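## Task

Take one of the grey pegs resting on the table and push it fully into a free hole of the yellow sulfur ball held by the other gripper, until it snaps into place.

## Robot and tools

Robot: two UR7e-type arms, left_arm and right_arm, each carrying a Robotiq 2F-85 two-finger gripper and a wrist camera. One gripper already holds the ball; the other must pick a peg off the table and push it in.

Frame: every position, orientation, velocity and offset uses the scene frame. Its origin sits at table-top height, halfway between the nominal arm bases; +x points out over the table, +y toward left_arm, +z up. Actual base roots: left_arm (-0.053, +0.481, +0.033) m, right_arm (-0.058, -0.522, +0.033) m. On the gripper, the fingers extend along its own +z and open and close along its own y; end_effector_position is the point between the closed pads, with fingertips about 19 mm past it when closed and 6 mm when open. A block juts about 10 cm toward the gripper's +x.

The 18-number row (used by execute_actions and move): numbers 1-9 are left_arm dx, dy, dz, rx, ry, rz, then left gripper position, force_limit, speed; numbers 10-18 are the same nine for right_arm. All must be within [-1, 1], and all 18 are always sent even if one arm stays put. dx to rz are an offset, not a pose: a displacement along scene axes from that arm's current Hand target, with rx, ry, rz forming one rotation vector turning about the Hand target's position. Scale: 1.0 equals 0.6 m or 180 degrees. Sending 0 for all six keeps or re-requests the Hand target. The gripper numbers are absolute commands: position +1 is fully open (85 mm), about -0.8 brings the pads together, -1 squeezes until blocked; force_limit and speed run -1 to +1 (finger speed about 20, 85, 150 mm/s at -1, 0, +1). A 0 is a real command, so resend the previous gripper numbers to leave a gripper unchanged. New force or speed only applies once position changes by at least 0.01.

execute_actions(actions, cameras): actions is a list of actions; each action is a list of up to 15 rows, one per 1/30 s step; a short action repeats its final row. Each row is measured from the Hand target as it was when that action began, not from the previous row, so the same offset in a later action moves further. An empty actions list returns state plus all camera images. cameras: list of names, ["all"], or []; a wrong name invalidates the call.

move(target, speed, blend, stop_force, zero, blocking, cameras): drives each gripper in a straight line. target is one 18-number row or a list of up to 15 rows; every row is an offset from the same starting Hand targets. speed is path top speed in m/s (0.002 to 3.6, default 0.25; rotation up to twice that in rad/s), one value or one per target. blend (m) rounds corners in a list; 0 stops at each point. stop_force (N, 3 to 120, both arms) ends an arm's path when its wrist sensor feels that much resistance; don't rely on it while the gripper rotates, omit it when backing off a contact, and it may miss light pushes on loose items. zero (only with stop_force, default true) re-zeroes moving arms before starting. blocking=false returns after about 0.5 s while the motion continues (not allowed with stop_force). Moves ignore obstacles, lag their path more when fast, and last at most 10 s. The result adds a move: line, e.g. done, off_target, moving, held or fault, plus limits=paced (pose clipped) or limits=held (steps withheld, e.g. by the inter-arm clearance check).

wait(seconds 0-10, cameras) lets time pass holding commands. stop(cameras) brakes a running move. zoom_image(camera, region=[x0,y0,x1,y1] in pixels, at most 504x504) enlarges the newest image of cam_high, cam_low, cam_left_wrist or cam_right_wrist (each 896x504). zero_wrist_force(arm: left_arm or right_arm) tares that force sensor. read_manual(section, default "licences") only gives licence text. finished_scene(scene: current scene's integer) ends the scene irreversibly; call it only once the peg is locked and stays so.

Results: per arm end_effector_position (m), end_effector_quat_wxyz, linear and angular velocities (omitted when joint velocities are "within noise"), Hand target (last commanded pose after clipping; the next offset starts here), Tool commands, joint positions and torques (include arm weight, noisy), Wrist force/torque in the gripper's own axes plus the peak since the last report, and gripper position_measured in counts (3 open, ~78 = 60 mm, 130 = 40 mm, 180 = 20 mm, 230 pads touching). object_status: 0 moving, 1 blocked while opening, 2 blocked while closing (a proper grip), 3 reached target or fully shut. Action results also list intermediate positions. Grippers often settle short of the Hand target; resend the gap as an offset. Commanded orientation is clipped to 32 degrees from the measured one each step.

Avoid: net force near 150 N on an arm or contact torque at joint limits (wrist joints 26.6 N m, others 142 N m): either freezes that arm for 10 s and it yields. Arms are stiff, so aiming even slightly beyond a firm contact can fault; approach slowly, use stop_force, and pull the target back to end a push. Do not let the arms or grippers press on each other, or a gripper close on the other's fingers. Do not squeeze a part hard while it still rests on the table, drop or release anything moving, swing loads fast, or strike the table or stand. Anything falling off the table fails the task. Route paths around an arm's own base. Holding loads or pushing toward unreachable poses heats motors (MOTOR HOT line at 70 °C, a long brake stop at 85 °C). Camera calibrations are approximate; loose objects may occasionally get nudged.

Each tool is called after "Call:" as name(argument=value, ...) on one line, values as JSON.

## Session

Call:
execute_actions(actions=[], cameras=["all"])

Call:
zoom_image(camera="cam_left_wrist", region=[400, 200, 580, 340])

Call:
zoom_image(camera="cam_right_wrist", region=[400, 200, 580, 340])

Call:
zoom_image(camera="cam_high", region=[480, 100, 700, 240])

Scene clock: 0.00 s.
left_arm: end_effector_position=(+0.3655, +0.0223, +0.1890) position_measured=175 object_status=3 end_effector_quat_wxyz=(+0.454, +0.545, -0.518, +0.478) | right_arm: end_effector_position=(+0.3713, -0.5195, +0.2361) position_measured=3 object_status=3 end_effector_quat_wxyz=(+0.000, -0.003, +1.000, +0.000)
Joint positions: left_arm=[-0.765 -0.792 2.059 -4.232 -2.318 -3.02] | right_arm=[3.458 -1.419 -2.042 -1.252 1.571 0.316]
Joint velocities: within noise
Joint torques (N m): no reading
Wrist force (N): no reading
Wrist torque (N m): no reading
Wrist force, peak (N): no reading
Hand target: left_arm +0.3655, +0.0223, +0.1890; +0.454, +0.545, -0.518, +0.478 | right_arm +0.3713, -0.5195, +0.2361; +0.000, -0.003, +1.000, +0.000
Tool commands: left_gripper/position=-0.396078 left_gripper/force_limit=+1.0 left_gripper/speed=-1.0 right_gripper/position=+1.0 right_gripper/force_limit=+1.0 right_gripper/speed=+1.0
camera_calibration:
cam_left_wrist: T_world_to_cam=[[-0.999593, -0.0277691, -0.00646188, 0.371823], [-0.00751667, 0.475303, -0.87979, 0.172511], [0.0275023, -0.879384, -0.475318, 0.228493], [0, 0, 0, 1]] pos_world=[0.366685, 0.129263, 0.262783]

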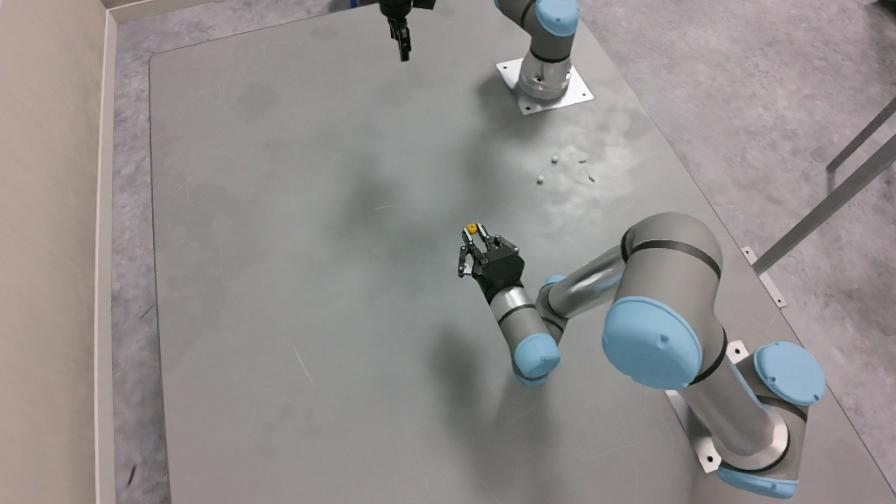

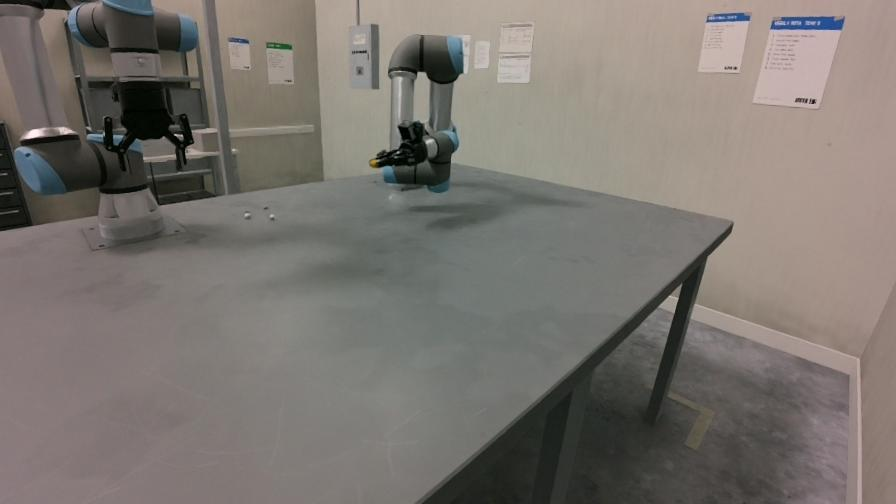

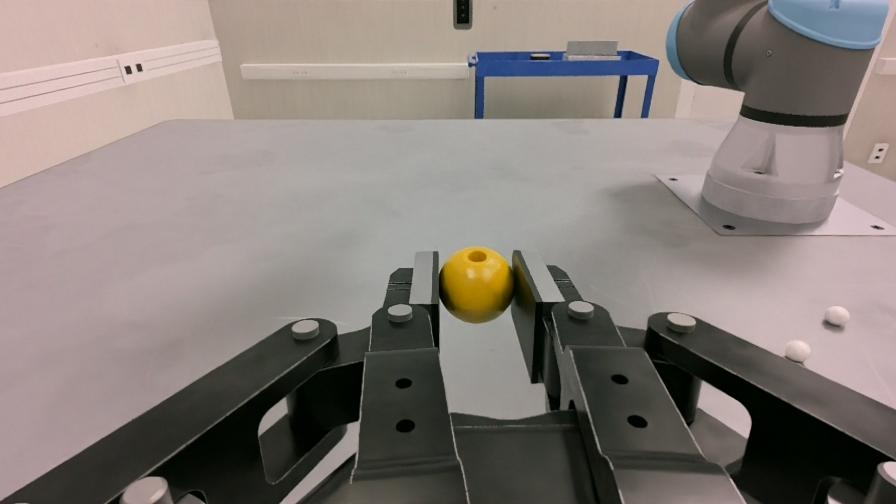

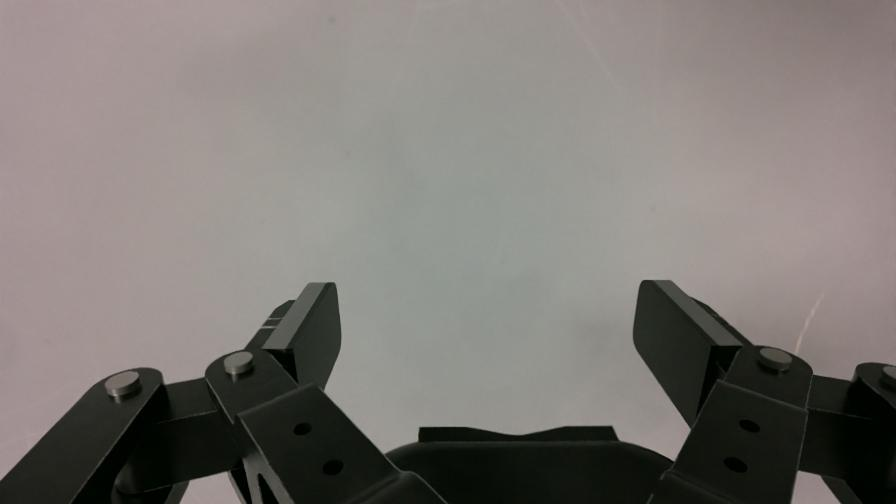

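Scaled by 2.800.

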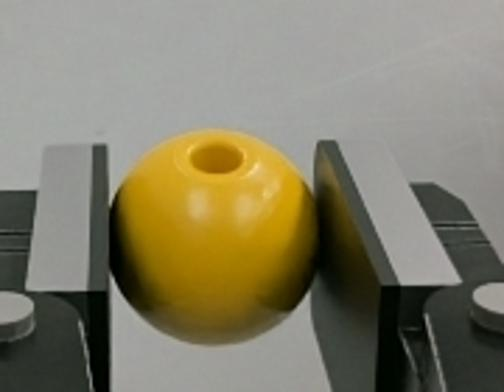

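Scaled by 2.800.

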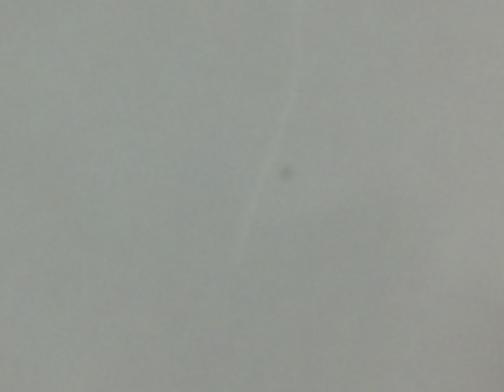

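Scaled by 2.291.

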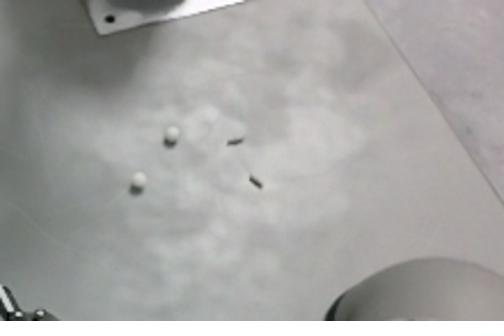

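Call:
zoom_image(camera="cam_low", region=[360, 145, 400, 175])

Call:
zoom_image(camera="cam_high", region=[450, 210, 510, 255])

Scaled by 12.600.

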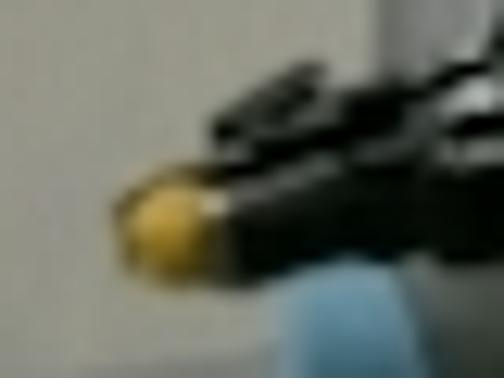

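Scaled by 8.400.

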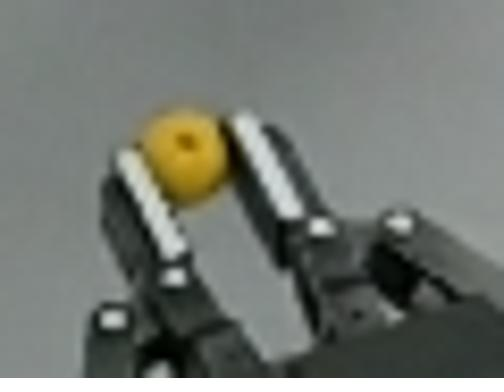

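Call:
move(target=[[-0.08,-0.035,0.025,-0.0208,-0.0005,-0.0081,-1,1,-1,-0.37,0.366,0.06,0,0,0,1,1,1],[-0.159,-0.0705,0.0517,-0.0417,-0.0009,-0.0163,-1,1,-1,-0.569,0.499,0.06,0,0,0,1,1,1]], blend=[0.03,0], speed=0.3, cameras=["cam_right_wrist","cam_left_wrist"])

Scene clock: 56.77 s.
left_arm: end_effector_position=(+0.2701, -0.0200, +0.2201) position_measured=181 object_status=2 end_effector_quat_wxyz=(+0.500, +0.500, -0.500, +0.500) | right_arm: end_effector_position=(+0.0299, -0.2202, +0.2721) position_measured=3 object_status=3 end_effector_quat_wxyz=(+0.000, -0.003, +1.000, +0.000)
Joint positions: left_arm=[-0.983 -0.805 2.151 -4.489 -2.159 -3.142] | right_arm=[4.862 -1.066 -2.175 -1.471 1.571 1.721]
Joint torques (N m): left_arm=[-14.19 -47.95 7.7 -3.12 1.45 -2.08] | right_arm=[9.85 -2.24 38.1 4.9 -1.37 2.3]
Wrist force (N): left_arm=[0.2 -0.1 -0.1] | right_arm=[0.0 0.2 -0.2]
Wrist torque (N m): left_arm=[-0.02 0.06 0.05] | right_arm=[0.03 0.00 -0.19]
Wrist force, peak (N): left_arm=[0.5 0.6 0.1] | right_arm=[1.7 1.4 0.1]
Hand target: left_arm +0.2701, -0.0200, +0.2201; +0.500, +0.500, -0.500, +0.500 | right_arm +0.0299, -0.2201, +0.2721; +0.000, -0.003, +1.000, +0.000
Off the commanded pose: left_arm 0.000 m, 0 deg | right_arm 0.000 m, 0 deg.
move: done
camera_calibration:
cam_left_wrist: T_world_to_cam=[[-0.999708, 0.0224688, -0.00891527, 0.277086], [0.0163349, 0.35607, -0.934317, 0.222325], [-0.0178186, -0.934189, -0.356333, 0.193604], [0, 0, 0, 1]] pos_world=[0.276823, 0.0954732, 0.27918]
cam_right_wrist: T_world_to_cam=[[0.00497593, 0.999911, 0.0123924, 0.222666], [0.94266, -0.00882598, 0.333638, -0.093767], [0.333718, 0.0100217, -0.94262, 0.370508], [0, 0, 0, 1]] pos_world=[-0.0363627, -0.227187, 0.377773]
Images, in order (width x height): cam_left_wrist 896x504, cam_right_wrist 896x504.

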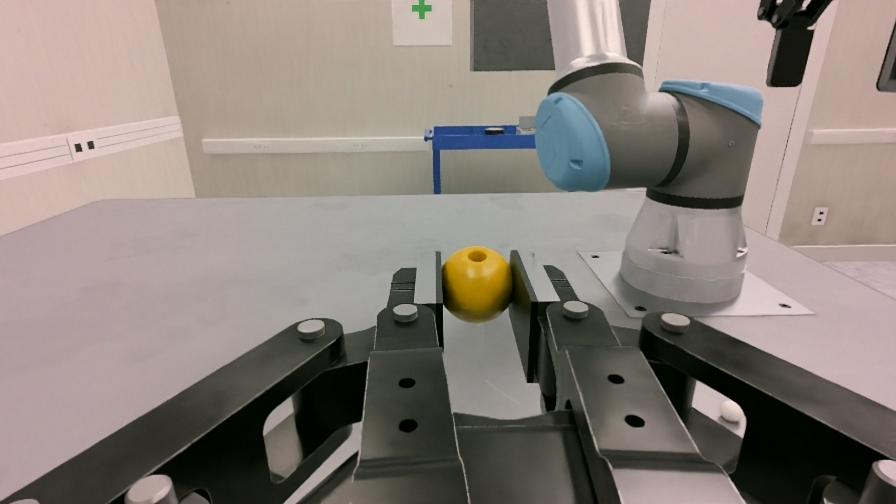

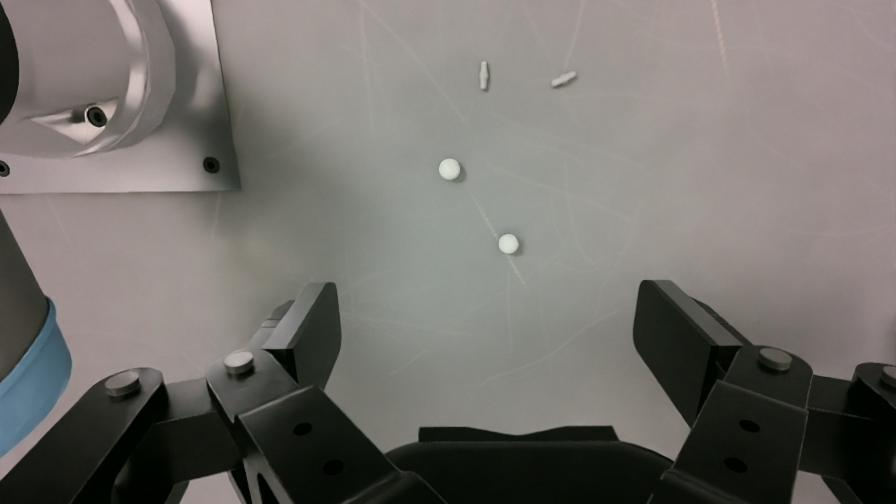

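Call:
zoom_image(camera="cam_right_wrist", region=[540, 60, 590, 100])

Call:
zoom_image(camera="cam_left_wrist", region=[430, 230, 530, 330])

Scaled by 10.080.

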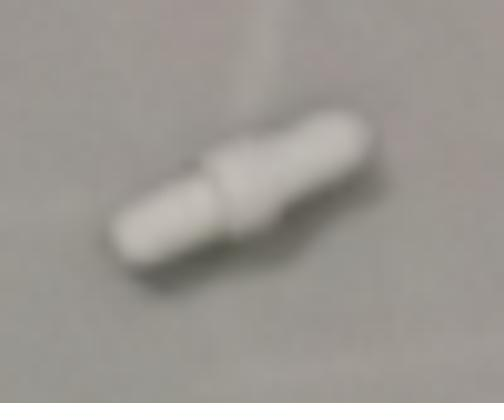

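Scaled by 5.040.

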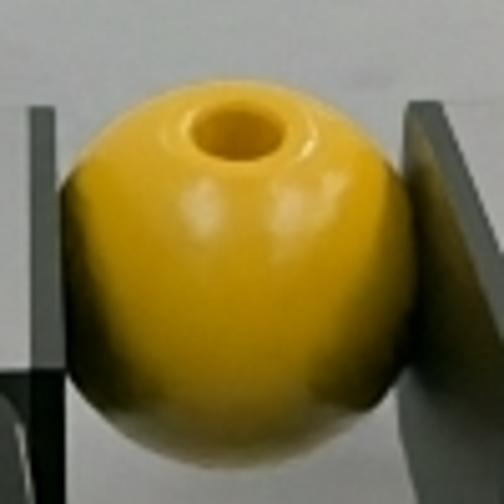

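Call:
move(target=[0,0,0,0,0,0,-1,1,-1,-0.098,0.1087,-0.27,0,0,0.6122,-0.5,-1,0], speed=0.3, cameras=["cam_right_wrist"])

Call:
zoom_image(camera="cam_right_wrist", region=[420, 190, 540, 310])

Scene clock: 80.37 s.
left_arm: end_effector_position=(+0.2701, -0.0200, +0.2201) position_measured=181 object_status=2 end_effector_quat_wxyz=(+0.500, +0.500, -0.500, +0.500) | right_arm: end_effector_position=(-0.0290, -0.1549, +0.1101) position_measured=192 object_status=3 end_effector_quat_wxyz=(+0.000, +0.822, -0.570, +0.000)
Joint positions: left_arm=[-0.983 -0.805 2.151 -4.489 -2.159 -3.142] | right_arm=[4.999 -1.432 -2.4 -0.88 1.571 -0.066]
Joint torques (N m): left_arm=[-14.75 -41.15 8.15 -2.9 1.56 -2.01] | right_arm=[-8.66 6.8 12.93 4.7 1.42 -2.48]
Wrist force (N): left_arm=[0.3 0.0 -0.3] | right_arm=[-0.1 0.2 -0.3]
Wrist torque (N m): left_arm=[0.00 0.06 0.06] | right_arm=[0.04 0.00 0.02]
Wrist force, peak (N): left_arm=[0.5 -0.3 -0.1] | right_arm=[-0.4 0.1 -0.9]
Hand target: left_arm +0.2701, -0.0200, +0.2201; +0.500, +0.500, -0.500, +0.500 | right_arm -0.0289, -0.1549, +0.1101; +0.000, +0.822, -0.570, +0.000
Off the commanded pose: left_arm 0.000 m, 0 deg | right_arm 0.000 m, 0 deg.
move: done
camera_calibration:
cam_right_wrist: T_world_to_cam=[[-0.940162, -0.340503, 0.0123741, -0.0752465], [-0.317127, 0.887745, 0.333675, 0.11877], [-0.124602, 0.309784, -0.942607, 0.269967], [0, 0, 0, 1]] pos_world=[0.000559831, -0.214691, 0.215773]
Images, in order (width x height): cam_right_wrist 896x504.

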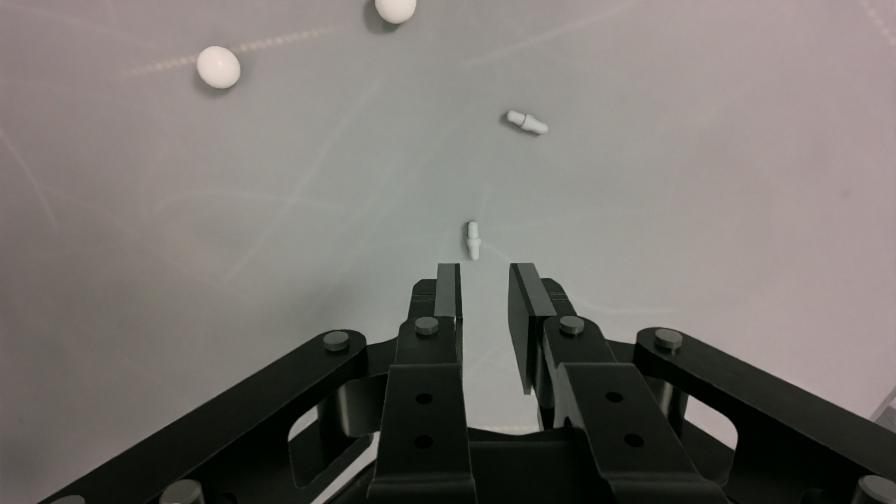

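Scaled by 4.200.

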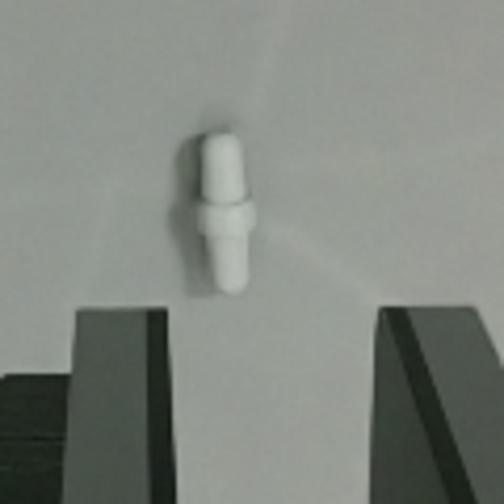

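Call:
move(target=[0,0,0,0,0,0,-1,1,-1,0,0,-0.1367,0,0,0.0256,-0.5,-1,-0.5], speed=0.12, cameras=["cam_right_wrist"])

Call:
zoom_image(camera="cam_right_wrist", region=[420, 230, 540, 350])

Scene clock: 90.47 s.
left_arm: end_effector_position=(+0.2701, -0.0200, +0.2201) position_measured=181 object_status=2 end_effector_quat_wxyz=(+0.500, +0.500, -0.500, +0.500) | right_arm: end_effector_position=(-0.0289, -0.1549, +0.0281) position_measured=192 object_status=3 end_effector_quat_wxyz=(+0.000, +0.844, -0.536, +0.000)
Joint positions: left_arm=[-0.983 -0.805 2.151 -4.489 -2.159 -3.142] | right_arm=[4.999 -1.661 -2.501 -0.551 1.571 -0.146]
Joint torques (N m): left_arm=[-13.86 -37.21 6.79 -3.13 1.68 -1.88] | right_arm=[-9.91 10.78 6.39 4.42 1.83 -2.52]
Wrist force (N): left_arm=[0.3 -0.1 -0.1] | right_arm=[0.0 0.3 -0.4]
Wrist torque (N m): left_arm=[-0.02 0.05 0.06] | right_arm=[0.06 0.00 0.03]
Wrist force, peak (N): left_arm=[0.5 0.2 -0.2] | right_arm=[-0.2 0.0 -1.3]
Hand target: left_arm +0.2701, -0.0200, +0.2201; +0.500, +0.500, -0.500, +0.500 | right_arm -0.0289, -0.1549, +0.0280; +0.000, +0.844, -0.536, +0.000
Off the commanded pose: left_arm 0.000 m, 0 deg | right_arm 0.000 m, 0 deg.
move: done
camera_calibration:
cam_right_wrist: T_world_to_cam=[[-0.90975, -0.414971, 0.0123762, -0.0848469], [-0.387464, 0.859396, 0.333633, 0.13969], [-0.149084, 0.298728, -0.942622, 0.190244], [0, 0, 0, 1]] pos_world=[0.00529795, -0.21209, 0.133773]
Images, in order (width x height): cam_right_wrist 896x504.

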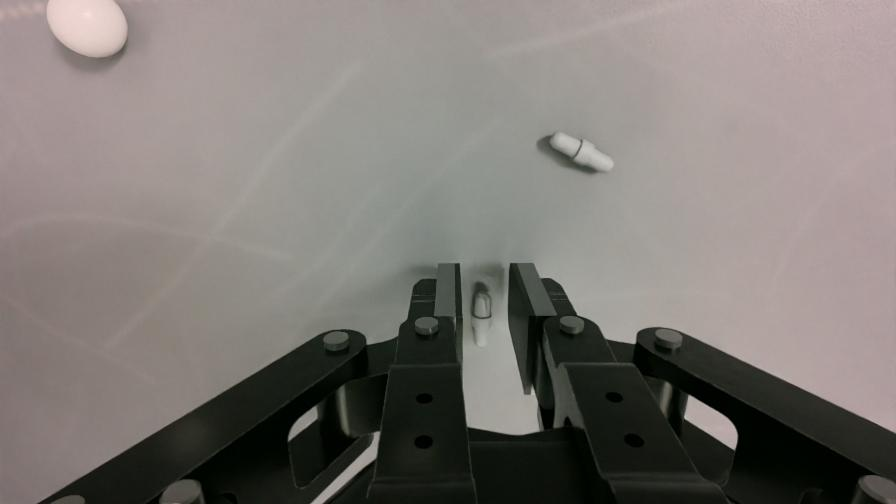

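Scaled by 4.200.

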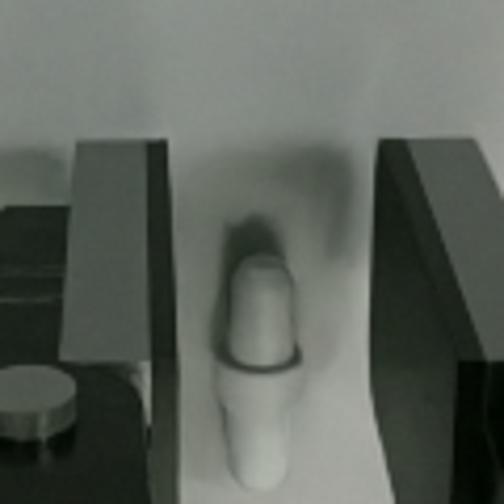

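Call:
move(target=[0,0,0,0,0,0,-1,1,-1,0,0,-0.0117,0,0,0,-0.5,-1,-0.5], speed=0.02)

Call:
move(target=[0,0,0,0,0,0,-1,1,-1,0,0,-0.005,0,0,0,-0.5,-1,-0.5], speed=0.002, stop_force=3, cameras=["cam_right_wrist"])

Call:
zoom_image(camera="cam_right_wrist", region=[420, 230, 540, 350])

Scene clock: 97.27 s.
left_arm: end_effector_position=(+0.2701, -0.0200, +0.2201) position_measured=181 object_status=2 end_effector_quat_wxyz=(+0.500, +0.500, -0.500, +0.500) | right_arm: end_effector_position=(-0.0289, -0.1549, +0.0210) position_measured=192 object_status=3 end_effector_quat_wxyz=(+0.000, +0.844, -0.536, +0.000)
Joint positions: left_arm=[-0.983 -0.805 2.151 -4.489 -2.159 -3.142] | right_arm=[4.999 -1.685 -2.507 -0.521 1.571 -0.146]
Joint torques (N m): left_arm=[-12.54 -30.51 6.61 -2.89 1.45 -2.02] | right_arm=[-7.02 11.73 6.6 4.45 1.63 -1.79]
Wrist force (N): left_arm=[0.1 0.1 -0.1] | right_arm=[0.1 0.4 -0.2]
Wrist torque (N m): left_arm=[0.00 0.09 0.06] | right_arm=[0.07 -0.02 0.03]
Wrist force, peak (N): left_arm=[0.5 0.0 -0.3] | right_arm=[-0.2 0.5 -0.3]
Hand target: left_arm +0.2701, -0.0200, +0.2201; +0.500, +0.500, -0.500, +0.500 | right_arm -0.0289, -0.1549, +0.0210; +0.000, +0.844, -0.536, +0.000
Off the commanded pose: left_arm 0.000 m, 0 deg | right_arm 0.000 m, 0 deg.
move: done

Scene clock: 98.57 s.
left_arm: end_effector_position=(+0.2701, -0.0200, +0.2201) position_measured=181 object_status=2 end_effector_quat_wxyz=(+0.500, +0.500, -0.500, +0.500) | right_arm: end_effector_position=(-0.0289, -0.1549, +0.0197) position_measured=192 object_status=3 end_effector_quat_wxyz=(+0.000, +0.844, -0.536, +0.000)
Joint positions: left_arm=[-0.983 -0.805 2.151 -4.489 -2.159 -3.142] | right_arm=[4.999 -1.689 -2.508 -0.515 1.571 -0.146]
Joint torques (N m): left_arm=[-13.72 -31.85 6.51 -3.3 1.59 -1.57] | right_arm=[-6.66 22.89 10.94 1.01 1.15 -2.2]
Wrist force (N): left_arm=[0.3 -0.1 -0.1] | right_arm=[2.5 0.7 -9.1]
Wrist torque (N m): left_arm=[-0.02 0.03 0.06] | right_arm=[0.06 0.00 0.03]
Wrist force, peak (N): left_arm=[0.6 0.2 0.0] | right_arm=[7.6 1.6 -18.4]
Hand target: left_arm +0.2701, -0.0200, +0.2201; +0.500, +0.500, -0.500, +0.500 | right_arm -0.0289, -0.1549, +0.0197; +0.000, +0.844, -0.536, +0.000 (not the last commanded pose)
Off the commanded pose: left_arm 0.000 m, 0 deg | right_arm 0.002 m, 0 deg.
move: contact (right_arm)
camera_calibration:
cam_right_wrist: T_world_to_cam=[[-0.90975, -0.414972, 0.012376, -0.084743], [-0.387464, 0.859395, 0.333633, 0.142493], [-0.149084, 0.298728, -0.942622, 0.182326], [0, 0, 0, 1]] pos_world=[0.00529795, -0.21209, 0.125373]
Images, in order (width x height): cam_right_wrist 896x504.

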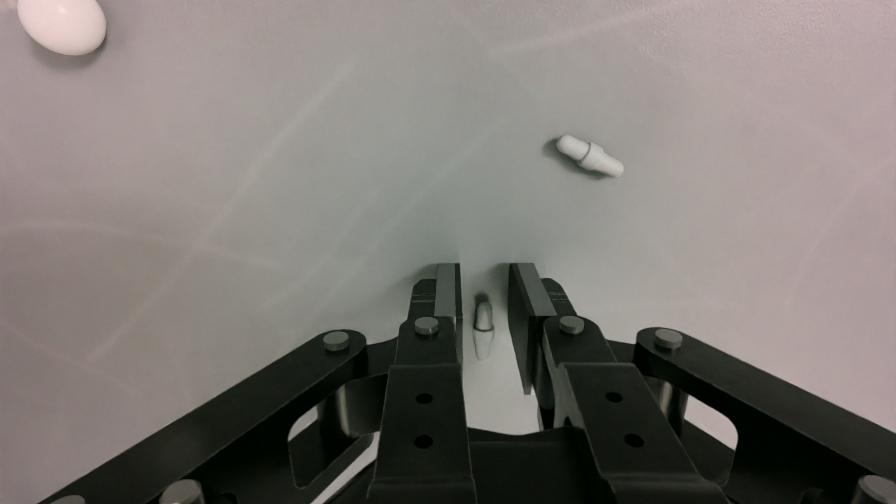

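Scaled by 4.200.

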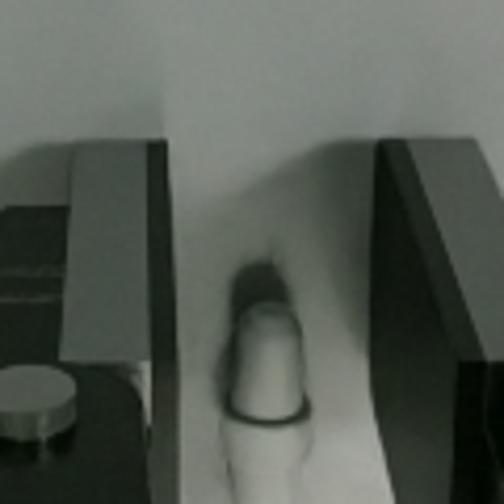

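Call:
move(target=[[0,0,0,0,0,0,-1,1,-1,0,0,0.0007,0,0,0,-0.5,-1,-0.5],[0,0,0,0,0,0,-1,1,-1,0,0,0.0007,0,0,0,-1,-1,-1]], speed=0.02)

Call:
wait(seconds=0.4)

Call:
move(target=[0,0,0,0,0,0,-1,1,-1,0,0,0.1,0,0,0,-1,-1,-1], speed=0.1, cameras=["cam_right_wrist"])

Call:
zoom_image(camera="cam_right_wrist", region=[430, 250, 530, 350])

Scene clock: 104.93 s.
left_arm: end_effector_position=(+0.2701, -0.0200, +0.2201) position_measured=181 object_status=2 end_effector_quat_wxyz=(+0.500, +0.500, -0.500, +0.500) | right_arm: end_effector_position=(-0.0289, -0.1549, +0.0201) position_measured=220 object_status=0 end_effector_quat_wxyz=(+0.000, +0.844, -0.536, +0.000)
Joint positions: left_arm=[-0.983 -0.805 2.151 -4.489 -2.159 -3.142] | right_arm=[4.999 -1.688 -2.508 -0.517 1.571 -0.146]
Joint torques (N m): left_arm=[-13.73 -30.89 7.01 -2.97 1.76 -1.67] | right_arm=[-6.98 25.61 24.94 1.32 -1 -2.11]
Wrist force (N): left_arm=[0.2 0.0 -0.5] | right_arm=[-0.3 0.1 -0.3]
Wrist torque (N m): left_arm=[-0.01 0.06 0.05] | right_arm=[0.02 0.04 0.03]
Wrist force, peak (N): left_arm=[0.5 -0.2 -0.3] | right_arm=[2.4 0.7 -9.1]
Hand target: left_arm +0.2701, -0.0200, +0.2201; +0.500, +0.500, -0.500, +0.500 | right_arm -0.0289, -0.1549, +0.0201; +0.000, +0.844, -0.536, +0.000
Off the commanded pose: left_arm 0.000 m, 0 deg | right_arm 0.000 m, 0 deg.
move: done

Scene clock: 105.33 s.
left_arm: end_effector_position=(+0.2701, -0.0200, +0.2201) position_measured=181 object_status=2 end_effector_quat_wxyz=(+0.500, +0.500, -0.500, +0.500) | right_arm: end_effector_position=(-0.0289, -0.1549, +0.0201) position_measured=220 object_status=2 end_effector_quat_wxyz=(+0.000, +0.844, -0.536, +0.000)
Joint positions: left_arm=[-0.983 -0.805 2.151 -4.489 -2.159 -3.142] | right_arm=[4.999 -1.688 -2.508 -0.517 1.571 -0.146]
Joint torques (N m): left_arm=[-13.06 -32.4 7.13 -3.01 1.63 -1.82] | right_arm=[-6.88 24.82 25.2 1.45 -0.92 -2.19]
Wrist force (N): left_arm=[0.3 -0.2 0.0] | right_arm=[0.0 0.4 -0.2]
Wrist torque (N m): left_arm=[-0.03 0.05 0.06] | right_arm=[0.07 -0.01 0.03]
Wrist force, peak (N): left_arm=[0.5 -0.3 -0.2] | right_arm=[0.0 0.4 -0.2]
Hand target: left_arm +0.2701, -0.0200, +0.2201; +0.500, +0.500, -0.500, +0.500 | right_arm -0.0289, -0.1549, +0.0201; +0.000, +0.844, -0.536, +0.000
Tool commands: left_gripper/position=-1.0 left_gripper/force_limit=+1.0 left_gripper/speed=-1.0 right_gripper/position=-1.0 right_gripper/force_limit=-1.0 right_gripper/speed=-1.0
Off the commanded pose: left_arm 0.000 m, 0 deg | right_arm 0.000 m, 0 deg.
wait: 0.40 s; at rest by 0.17 s

Scene clock: 106.53 s.
left_arm: end_effector_position=(+0.2701, -0.0200, +0.2201) position_measured=181 object_status=2 end_effector_quat_wxyz=(+0.500, +0.500, -0.500, +0.500) | right_arm: end_effector_position=(-0.0289, -0.1549, +0.0801) position_measured=220 object_status=2 end_effector_quat_wxyz=(+0.000, +0.844, -0.536, +0.000)
Joint positions: left_arm=[-0.983 -0.805 2.151 -4.489 -2.159 -3.142] | right_arm=[4.999 -1.504 -2.443 -0.765 1.571 -0.146]
Joint torques (N m): left_arm=[-12.84 -31.91 7.36 -2.99 1.49 -1.59] | right_arm=[8.59 20.92 29.76 1.38 0.34 2.21]
Wrist force (N): left_arm=[0.4 -0.1 -0.1] | right_arm=[-0.1 0.4 -0.3]
Wrist torque (N m): left_arm=[-0.02 0.03 0.05] | right_arm=[0.07 0.02 -0.11]
Wrist force, peak (N): left_arm=[0.5 0.1 -0.3] | right_arm=[-0.1 0.4 -1.1]
Hand target: left_arm +0.2701, -0.0200, +0.2201; +0.500, +0.500, -0.500, +0.500 | right_arm -0.0289, -0.1549, +0.0801; +0.000, +0.844, -0.536, +0.000
Off the commanded pose: left_arm 0.000 m, 0 deg | right_arm 0.000 m, 0 deg.
move: done
camera_calibration:
cam_right_wrist: T_world_to_cam=[[-0.909736, -0.415, 0.0124616, -0.085513], [-0.38746, 0.859383, 0.33367, 0.122332], [-0.149182, 0.298723, -0.942608, 0.239257], [0, 0, 0, 1]] pos_world=[0.00529737, -0.21209, 0.185773]
Images, in order (width x height): cam_right_wrist 896x504.

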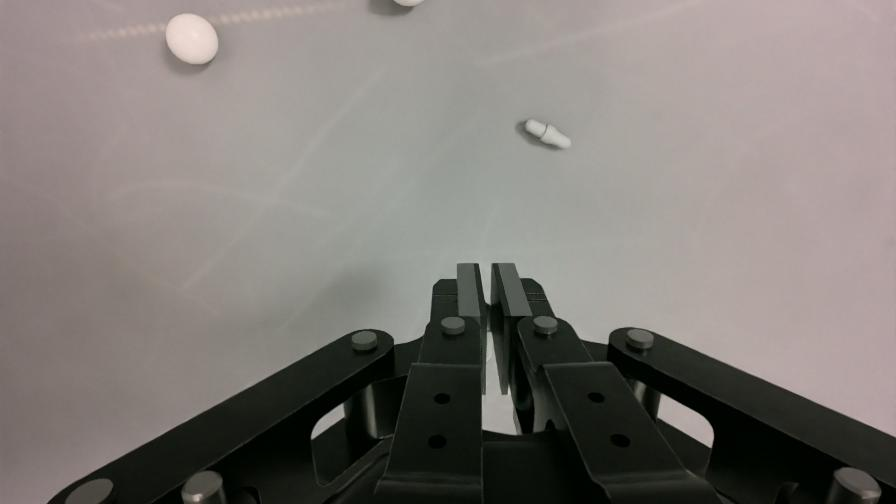

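Scaled by 5.040.

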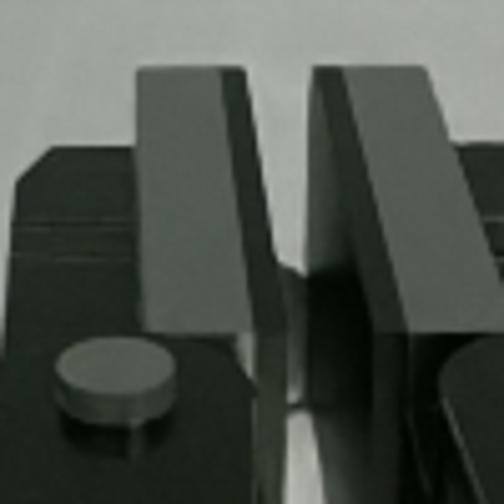

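Call:
move(target=[0,0,0,0,0,0,-1,1,-1,0.4948,0.0582,0.2622,0,0,-0.1378,-0.98,0.3,-1], speed=0.25, cameras=["cam_left_wrist","cam_right_wrist"])

Call:
zoom_image(camera="cam_left_wrist", region=[430, 180, 530, 330])

Call:
zoom_image(camera="cam_left_wrist", region=[440, 180, 500, 240])

Scene clock: 113.50 s.
left_arm: end_effector_position=(+0.2701, -0.0200, +0.2201) position_measured=181 object_status=2 end_effector_quat_wxyz=(+0.500, +0.500, -0.500, +0.500) | right_arm: end_effector_position=(+0.2679, -0.1200, +0.2374) position_measured=226 object_status=2 end_effector_quat_wxyz=(+0.000, +0.709, -0.705, +0.000)
Joint positions: left_arm=[-0.983 -0.805 2.151 -4.489 -2.159 -3.142] | right_arm=[4.287 -1.638 -1.83 -1.245 1.571 -0.426]
Joint torques (N m): left_arm=[-12.63 -31.17 6.56 -2.89 1.5 -1.71] | right_arm=[-9.52 20.79 35.97 1.44 1.68 -2.42]
Wrist force (N): left_arm=[0.2 -0.1 -0.3] | right_arm=[0.0 0.4 -0.2]
Wrist torque (N m): left_arm=[-0.03 0.05 0.05] | right_arm=[0.04 0.00 0.01]
Wrist force, peak (N): left_arm=[0.6 -0.1 -0.2] | right_arm=[-0.4 1.9 0.5]
Hand target: left_arm +0.2701, -0.0200, +0.2201; +0.500, +0.500, -0.500, +0.500 | right_arm +0.2679, -0.1200, +0.2375; +0.000, +0.709, -0.705, +0.000
Off the commanded pose: left_arm 0.000 m, 0 deg | right_arm 0.000 m, 0 deg.
move: done
camera_calibration:
cam_left_wrist: T_world_to_cam=[[-0.999708, 0.0224688, -0.00891527, 0.277086], [0.0163349, 0.35607, -0.934317, 0.222325], [-0.0178186, -0.934189, -0.356333, 0.193604], [0, 0, 0, 1]] pos_world=[0.276823, 0.0954732, 0.27918]
cam_right_wrist: T_world_to_cam=[[-0.999912, 0.00488125, 0.0123588, 0.271633], [0.00872645, 0.94263, 0.333726, 0.0586844], [-0.0100208, 0.333805, -0.942589, 0.388307], [0, 0, 0, 1]] pos_world=[0.274988, -0.186262, 0.343073]
Images, in order (width x height): cam_left_wrist 896x504, cam_right_wrist 896x504.

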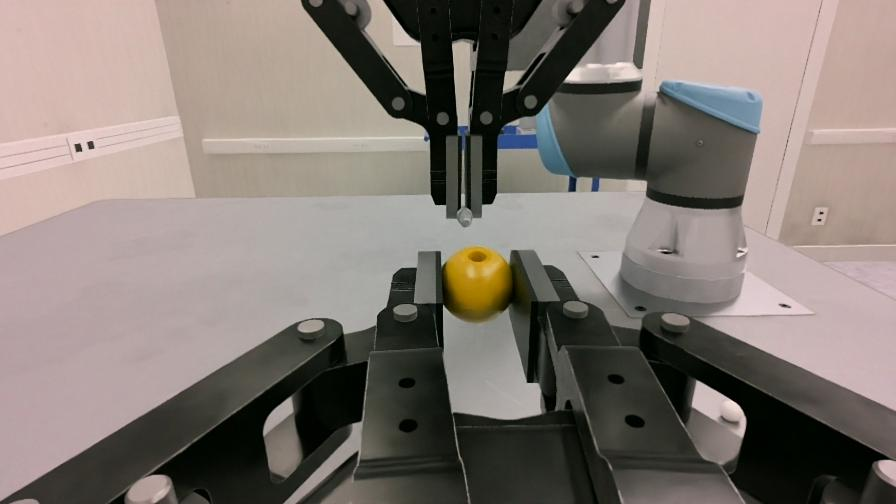

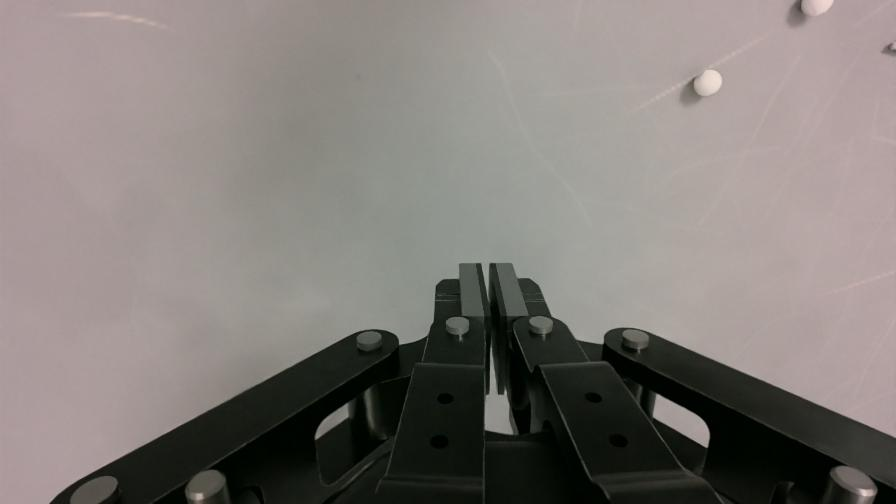

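Scaled by 3.360.

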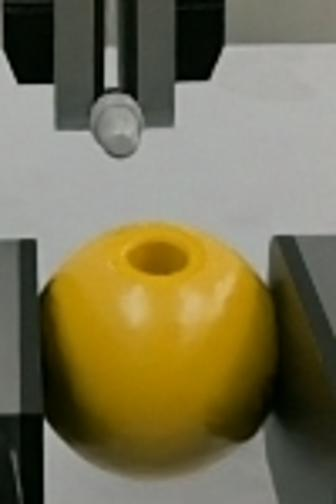

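Scaled by 8.400.

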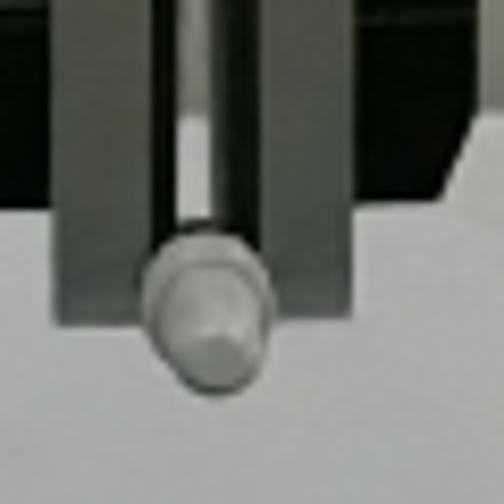

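Call:
move(target=[0,0,0,0,0,0,-1,1,-1,-0.0055,0.0633,-0.003,0.022,0,0,-0.98,0.3,-1], speed=0.1, cameras=["cam_left_wrist"])

Call:
zoom_image(camera="cam_left_wrist", region=[430, 200, 530, 330])

Call:
zoom_image(camera="cam_left_wrist", region=[445, 210, 505, 270])

Scene clock: 131.63 s.
left_arm: end_effector_position=(+0.2701, -0.0200, +0.2201) position_measured=181 object_status=2 end_effector_quat_wxyz=(+0.500, +0.500, -0.500, +0.500) | right_arm: end_effector_position=(+0.2646, -0.0821, +0.2357) position_measured=226 object_status=2 end_effector_quat_wxyz=(-0.024, +0.709, -0.705, -0.024)
Joint positions: left_arm=[-0.983 -0.805 2.151 -4.489 -2.159 -3.142] | right_arm=[4.308 -1.678 -1.809 -1.162 1.598 -0.403]
Joint torques (N m): left_arm=[-12.79 -32.23 7.57 -2.57 1.43 -1.68] | right_arm=[7.66 21.03 35.98 4.76 1.59 2.38]
Wrist force (N): left_arm=[0.3 0.1 0.2] | right_arm=[-0.1 0.4 -0.2]
Wrist torque (N m): left_arm=[0.01 0.06 0.05] | right_arm=[0.06 0.03 -0.18]
Wrist force, peak (N): left_arm=[0.5 0.1 -0.3] | right_arm=[-0.9 0.3 -0.3]
Hand target: left_arm +0.2701, -0.0200, +0.2201; +0.500, +0.500, -0.500, +0.500 | right_arm +0.2646, -0.0820, +0.2357; -0.024, +0.709, -0.705, -0.024
Off the commanded pose: left_arm 0.000 m, 0 deg | right_arm 0.000 m, 0 deg.
move: done
camera_calibration:
cam_left_wrist: T_world_to_cam=[[-0.999708, 0.0224688, -0.00891527, 0.277086], [0.0163349, 0.35607, -0.934317, 0.222325], [-0.0178186, -0.934189, -0.356333, 0.193604], [0, 0, 0, 1]] pos_world=[0.276823, 0.0954732, 0.27918]
Images, in order (width x height): cam_left_wrist 896x504.

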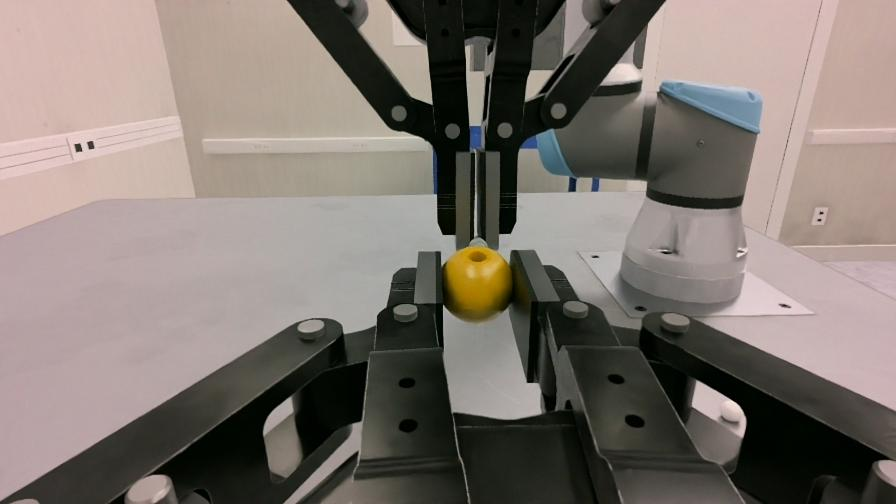

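Scaled by 3.877.

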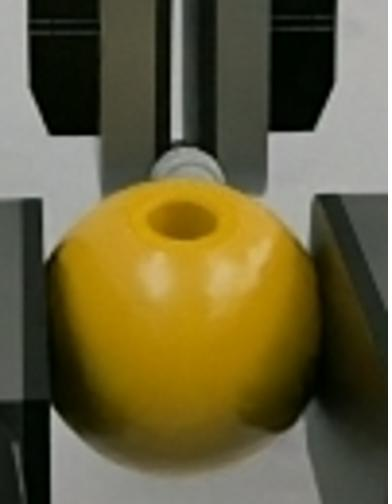

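Scaled by 8.400.

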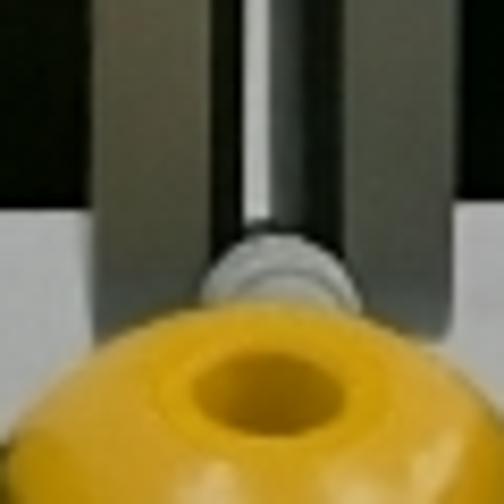

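Call:
move(target=[[0,0,0,0,0,0,-1,1,-1,0.0053,0,0,0,0,0,-0.98,0.3,-1],[0,0,0,0,0,0,-1,1,-1,0.0053,0.0217,0,0,0,0,-0.98,0.3,-1]], speed=0.03, cameras=["cam_left_wrist"])

Call:
zoom_image(camera="cam_left_wrist", region=[430, 200, 530, 330])

Call:
move(target=[0,0,0,0,0,0,-1,1,-1,0,0.03,0,0,0,0,-0.98,0.3,-1], speed=0.003, stop_force=7)

Scene clock: 143.93 s.
left_arm: end_effector_position=(+0.2701, -0.0200, +0.2201) position_measured=181 object_status=2 end_effector_quat_wxyz=(+0.500, +0.500, -0.500, +0.500) | right_arm: end_effector_position=(+0.2678, -0.0691, +0.2357) position_measured=226 object_status=2 end_effector_quat_wxyz=(-0.025, +0.709, -0.705, -0.024)
Joint positions: left_arm=[-0.983 -0.805 2.151 -4.489 -2.159 -3.142] | right_arm=[4.312 -1.707 -1.776 -1.165 1.597 -0.399]
Joint torques (N m): left_arm=[-13.88 -31.13 8.32 -2.78 1.43 -1.82] | right_arm=[7.28 25.21 34.09 1.43 -1.3 2.3]
Wrist force (N): left_arm=[0.3 0.0 -0.2] | right_arm=[0.0 0.4 -0.3]
Wrist torque (N m): left_arm=[0.00 0.05 0.06] | right_arm=[0.07 0.02 -0.18]
Wrist force, peak (N): left_arm=[0.6 0.1 -0.1] | right_arm=[-0.2 0.9 -0.1]
Hand target: left_arm +0.2701, -0.0200, +0.2201; +0.500, +0.500, -0.500, +0.500 | right_arm +0.2678, -0.0690, +0.2357; -0.024, +0.709, -0.705, -0.024
Off the commanded pose: left_arm 0.000 m, 0 deg | right_arm 0.000 m, 0 deg.
move: done
camera_calibration:
cam_left_wrist: T_world_to_cam=[[-0.999708, 0.0224688, -0.00891527, 0.277086], [0.0163349, 0.35607, -0.934317, 0.222325], [-0.0178186, -0.934189, -0.356333, 0.193604], [0, 0, 0, 1]] pos_world=[0.276823, 0.0954732, 0.27918]
Images, in order (width x height): cam_left_wrist 896x504.

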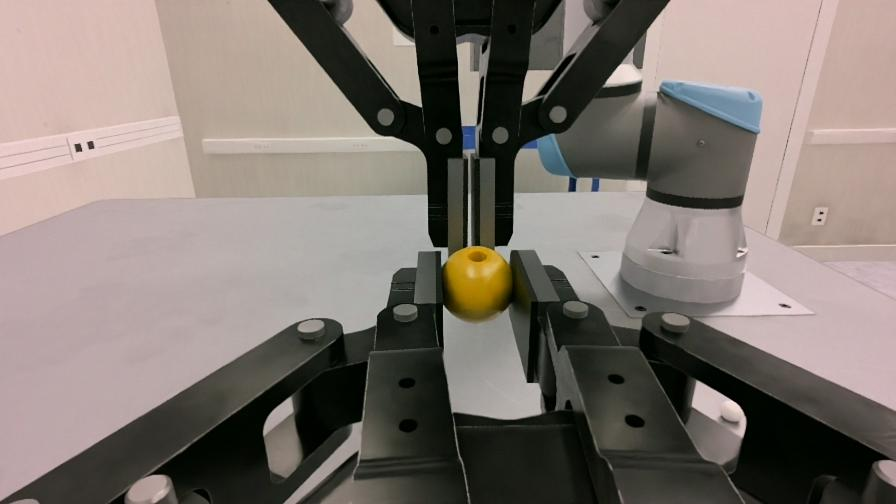

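Scaled by 3.877.

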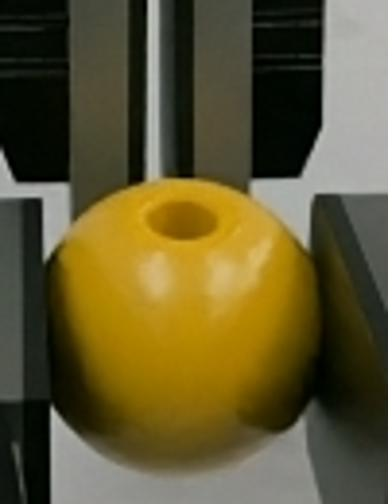

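Scene clock: 147.17 s.
left_arm: end_effector_position=(+0.2701, -0.0200, +0.2200) position_measured=181 object_status=2 end_effector_quat_wxyz=(+0.500, +0.500, -0.500, +0.500) | right_arm: end_effector_position=(+0.2678, -0.0627, +0.2356) position_measured=226 object_status=2 end_effector_quat_wxyz=(-0.024, +0.709, -0.705, -0.024)
Joint positions: left_arm=[-0.983 -0.805 2.151 -4.489 -2.159 -3.142] | right_arm=[4.317 -1.719 -1.762 -1.167 1.597 -0.395]
Joint torques (N m): left_arm=[-12.48 -33.56 1.17 -2.67 1.61 -1.99] | right_arm=[-7.29 34.65 15.95 5 0.08 -2.19]
Wrist force (N): left_arm=[-4.8 1.0 -4.1] | right_arm=[4.2 -0.8 -5.5]
Wrist torque (N m): left_arm=[-0.03 0.02 0.05] | right_arm=[0.08 -0.05 -0.16]
Wrist force, peak (N): left_arm=[-5.5 0.8 -7.4] | right_arm=[7.0 -0.2 -5.8]
Hand target: left_arm +0.2701, -0.0200, +0.2201; +0.500, +0.500, -0.500, +0.500 | right_arm +0.2678, -0.0627, +0.2356; -0.024, +0.709, -0.705, -0.024 (not the last commanded pose)
Off the commanded pose: left_arm 0.000 m, 0 deg | right_arm 0.012 m, 0 deg.
move: contact (right_arm)

Call:
move(target=[0,0,0,0,0,0,-1,1,-1,0,0,0.001,0,0,0,-0.98,0.3,-1], speed=0.005)

Call:
move(target=[0,0,0,0,0,0,-1,1,-1,0,0.03,0,0,0,0,-0.98,0.3,-1], speed=0.003, stop_force=12)

Scene clock: 151.23 s.
left_arm: end_effector_position=(+0.2701, -0.0200, +0.2200) position_measured=181 object_status=2 end_effector_quat_wxyz=(+0.500, +0.500, -0.500, +0.500) | right_arm: end_effector_position=(+0.2678, -0.0627, +0.2362) position_measured=226 object_status=2 end_effector_quat_wxyz=(-0.024, +0.709, -0.705, -0.024)
Joint positions: left_arm=[-0.983 -0.805 2.151 -4.489 -2.159 -3.142] | right_arm=[4.317 -1.719 -1.761 -1.169 1.597 -0.395]
Joint torques (N m): left_arm=[-12.52 -31.88 -11.96 -2.25 1.33 -1.89] | right_arm=[-7.48 34.46 37.34 2.11 1.7 -1.95]
Wrist force (N): left_arm=[-1.7 0.9 -3.3] | right_arm=[3.3 -0.3 -1.7]
Wrist torque (N m): left_arm=[-0.01 0.05 0.05] | right_arm=[0.09 0.00 -0.16]
Wrist force, peak (N): left_arm=[-5.9 1.0 -4.4] | right_arm=[4.2 -0.8 -5.8]
Hand target: left_arm +0.2701, -0.0200, +0.2201; +0.500, +0.500, -0.500, +0.500 | right_arm +0.2678, -0.0627, +0.2362; -0.024, +0.709, -0.705, -0.024
Off the commanded pose: left_arm 0.000 m, 0 deg | right_arm 0.000 m, 0 deg.
move: done

Scene clock: 153.07 s.
left_arm: end_effector_position=(+0.2701, -0.0200, +0.2201) position_measured=181 object_status=2 end_effector_quat_wxyz=(+0.500, +0.500, -0.500, +0.500) | right_arm: end_effector_position=(+0.2678, -0.0607, +0.2362) position_measured=226 object_status=2 end_effector_quat_wxyz=(-0.024, +0.709, -0.705, -0.024)
Joint positions: left_arm=[-0.983 -0.805 2.151 -4.489 -2.159 -3.142] | right_arm=[4.318 -1.722 -1.757 -1.17 1.597 -0.393]
Joint torques (N m): left_arm=[-12.52 -31.05 -14.97 -2.62 0.21 -1.8] | right_arm=[-4.27 33.47 19.71 7.29 1.25 -2.28]
Wrist force (N): left_arm=[-5.0 1.3 -11.9] | right_arm=[11.9 -0.7 -4.7]
Wrist torque (N m): left_arm=[-0.03 0.05 0.05] | right_arm=[0.08 0.05 -0.16]
Wrist force, peak (N): left_arm=[-5.1 0.2 -15.3] | right_arm=[15.8 -0.2 -5.5]
Hand target: left_arm +0.2701, -0.0200, +0.2201; +0.500, +0.500, -0.500, +0.500 | right_arm +0.2678, -0.0607, +0.2362; -0.024, +0.709, -0.705, -0.024 (not the last commanded pose)
Off the commanded pose: left_arm 0.000 m, 0 deg | right_arm 0.016 m, 0 deg.
move: contact (right_arm)

Call:
move(target=[0,0,0,0,0,0,-1,1,-1,0,0,0.0009,0,0,0,-0.98,0.3,-1], speed=0.005)

Call:
move(target=[0,0,0,0,0,0,-1,1,-1,0,0.03,0,0,0,0,-0.98,0.3,-1], speed=0.003, stop_force=25, zero=false)

Scene clock: 157.73 s.
left_arm: end_effector_position=(+0.2701, -0.0200, +0.2201) position_measured=181 object_status=2 end_effector_quat_wxyz=(+0.500, +0.500, -0.500, +0.500) | right_arm: end_effector_position=(+0.2678, -0.0607, +0.2367) position_measured=226 object_status=2 end_effector_quat_wxyz=(-0.024, +0.709, -0.705, -0.024)
Joint positions: left_arm=[-0.983 -0.805 2.151 -4.489 -2.159 -3.142] | right_arm=[4.318 -1.722 -1.756 -1.171 1.597 -0.393]
Joint torques (N m): left_arm=[-12.9 -31.42 -16.87 -2.35 -1.29 -1.83] | right_arm=[-4.84 35.84 39.75 3.86 2.67 -1.93]
Wrist force (N): left_arm=[0.4 0.8 -10.6] | right_arm=[11.5 -0.5 -1.4]
Wrist torque (N m): left_arm=[-0.06 0.01 0.05] | right_arm=[0.09 0.05 -0.17]
Wrist force, peak (N): left_arm=[-4.8 1.1 -12.3] | right_arm=[12.5 -0.6 -5.5]
Hand target: left_arm +0.2701, -0.0200, +0.2201; +0.500, +0.500, -0.500, +0.500 | right_arm +0.2678, -0.0607, +0.2368; -0.024, +0.709, -0.705, -0.024
Off the commanded pose: left_arm 0.000 m, 0 deg | right_arm 0.000 m, 0 deg.
move: done

Scene clock: 159.23 s.
left_arm: end_effector_position=(+0.2701, -0.0200, +0.2201) position_measured=181 object_status=2 end_effector_quat_wxyz=(+0.500, +0.500, -0.500, +0.500) | right_arm: end_effector_position=(+0.2679, -0.0600, +0.2368) position_measured=226 object_status=2 end_effector_quat_wxyz=(-0.024, +0.709, -0.705, -0.024)
Joint positions: left_arm=[-0.983 -0.805 2.151 -4.489 -2.159 -3.142] | right_arm=[4.319 -1.723 -1.754 -1.171 1.597 -0.393]
Joint torques (N m): left_arm=[-12.89 -32.04 -16.44 -0.02 -0.93 -2.21] | right_arm=[-1.43 35.55 25.87 11.11 1.79 -2.13]
Wrist force (N): left_arm=[-2.7 -0.2 -26.0] | right_arm=[27.4 0.6 -4.2]
Wrist torque (N m): left_arm=[-0.03 0.01 0.06] | right_arm=[0.08 0.06 -0.18]
Wrist force, peak (N): left_arm=[-3.8 -0.4 -29.5] | right_arm=[30.9 1.0 -5.0]
Hand target: left_arm +0.2701, -0.0200, +0.2201; +0.500, +0.500, -0.500, +0.500 | right_arm +0.2679, -0.0600, +0.2368; -0.024, +0.709, -0.705, -0.024 (not the last commanded pose)
Off the commanded pose: left_arm 0.000 m, 0 deg | right_arm 0.017 m, 0 deg.
move: contact (right_arm)

Call:
move(target=[0,0,0,0,0,0,-1,1,-1,0,0.03,0.0006,0,0,0,-0.98,0.3,-1], speed=0.003, stop_force=47, zero=false)

Scene clock: 164.33 s.
left_arm: end_effector_position=(+0.2701, -0.0200, +0.2201) position_measured=181 object_status=2 end_effector_quat_wxyz=(+0.500, +0.500, -0.500, +0.500) | right_arm: end_effector_position=(+0.2679, -0.0590, +0.2367) position_measured=226 object_status=2 end_effector_quat_wxyz=(-0.024, +0.709, -0.705, -0.024)
Joint positions: left_arm=[-0.983 -0.805 2.151 -4.489 -2.159 -3.142] | right_arm=[4.319 -1.725 -1.752 -1.172 1.597 -0.392]
Joint torques (N m): left_arm=[-13.36 -31.29 -16.15 0.49 -1.03 -1.67] | right_arm=[7.05 32.43 33.07 15.73 4.08 -2.22]
Wrist force (N): left_arm=[-5.2 -1.5 -46.7] | right_arm=[49.4 2.0 -8.4]
Wrist torque (N m): left_arm=[0.06 -0.01 0.06] | right_arm=[0.01 0.12 -0.19]
Wrist force, peak (N): left_arm=[-6.2 -2.3 -50.8] | right_arm=[53.5 2.8 -8.6]
Hand target: left_arm +0.2701, -0.0200, +0.2201; +0.500, +0.500, -0.500, +0.500 | right_arm +0.2679, -0.0590, +0.2367; -0.024, +0.709, -0.705, -0.024 (not the last commanded pose)
Off the commanded pose: left_arm 0.000 m, 0 deg | right_arm 0.017 m, 0 deg.
move: contact (right_arm)


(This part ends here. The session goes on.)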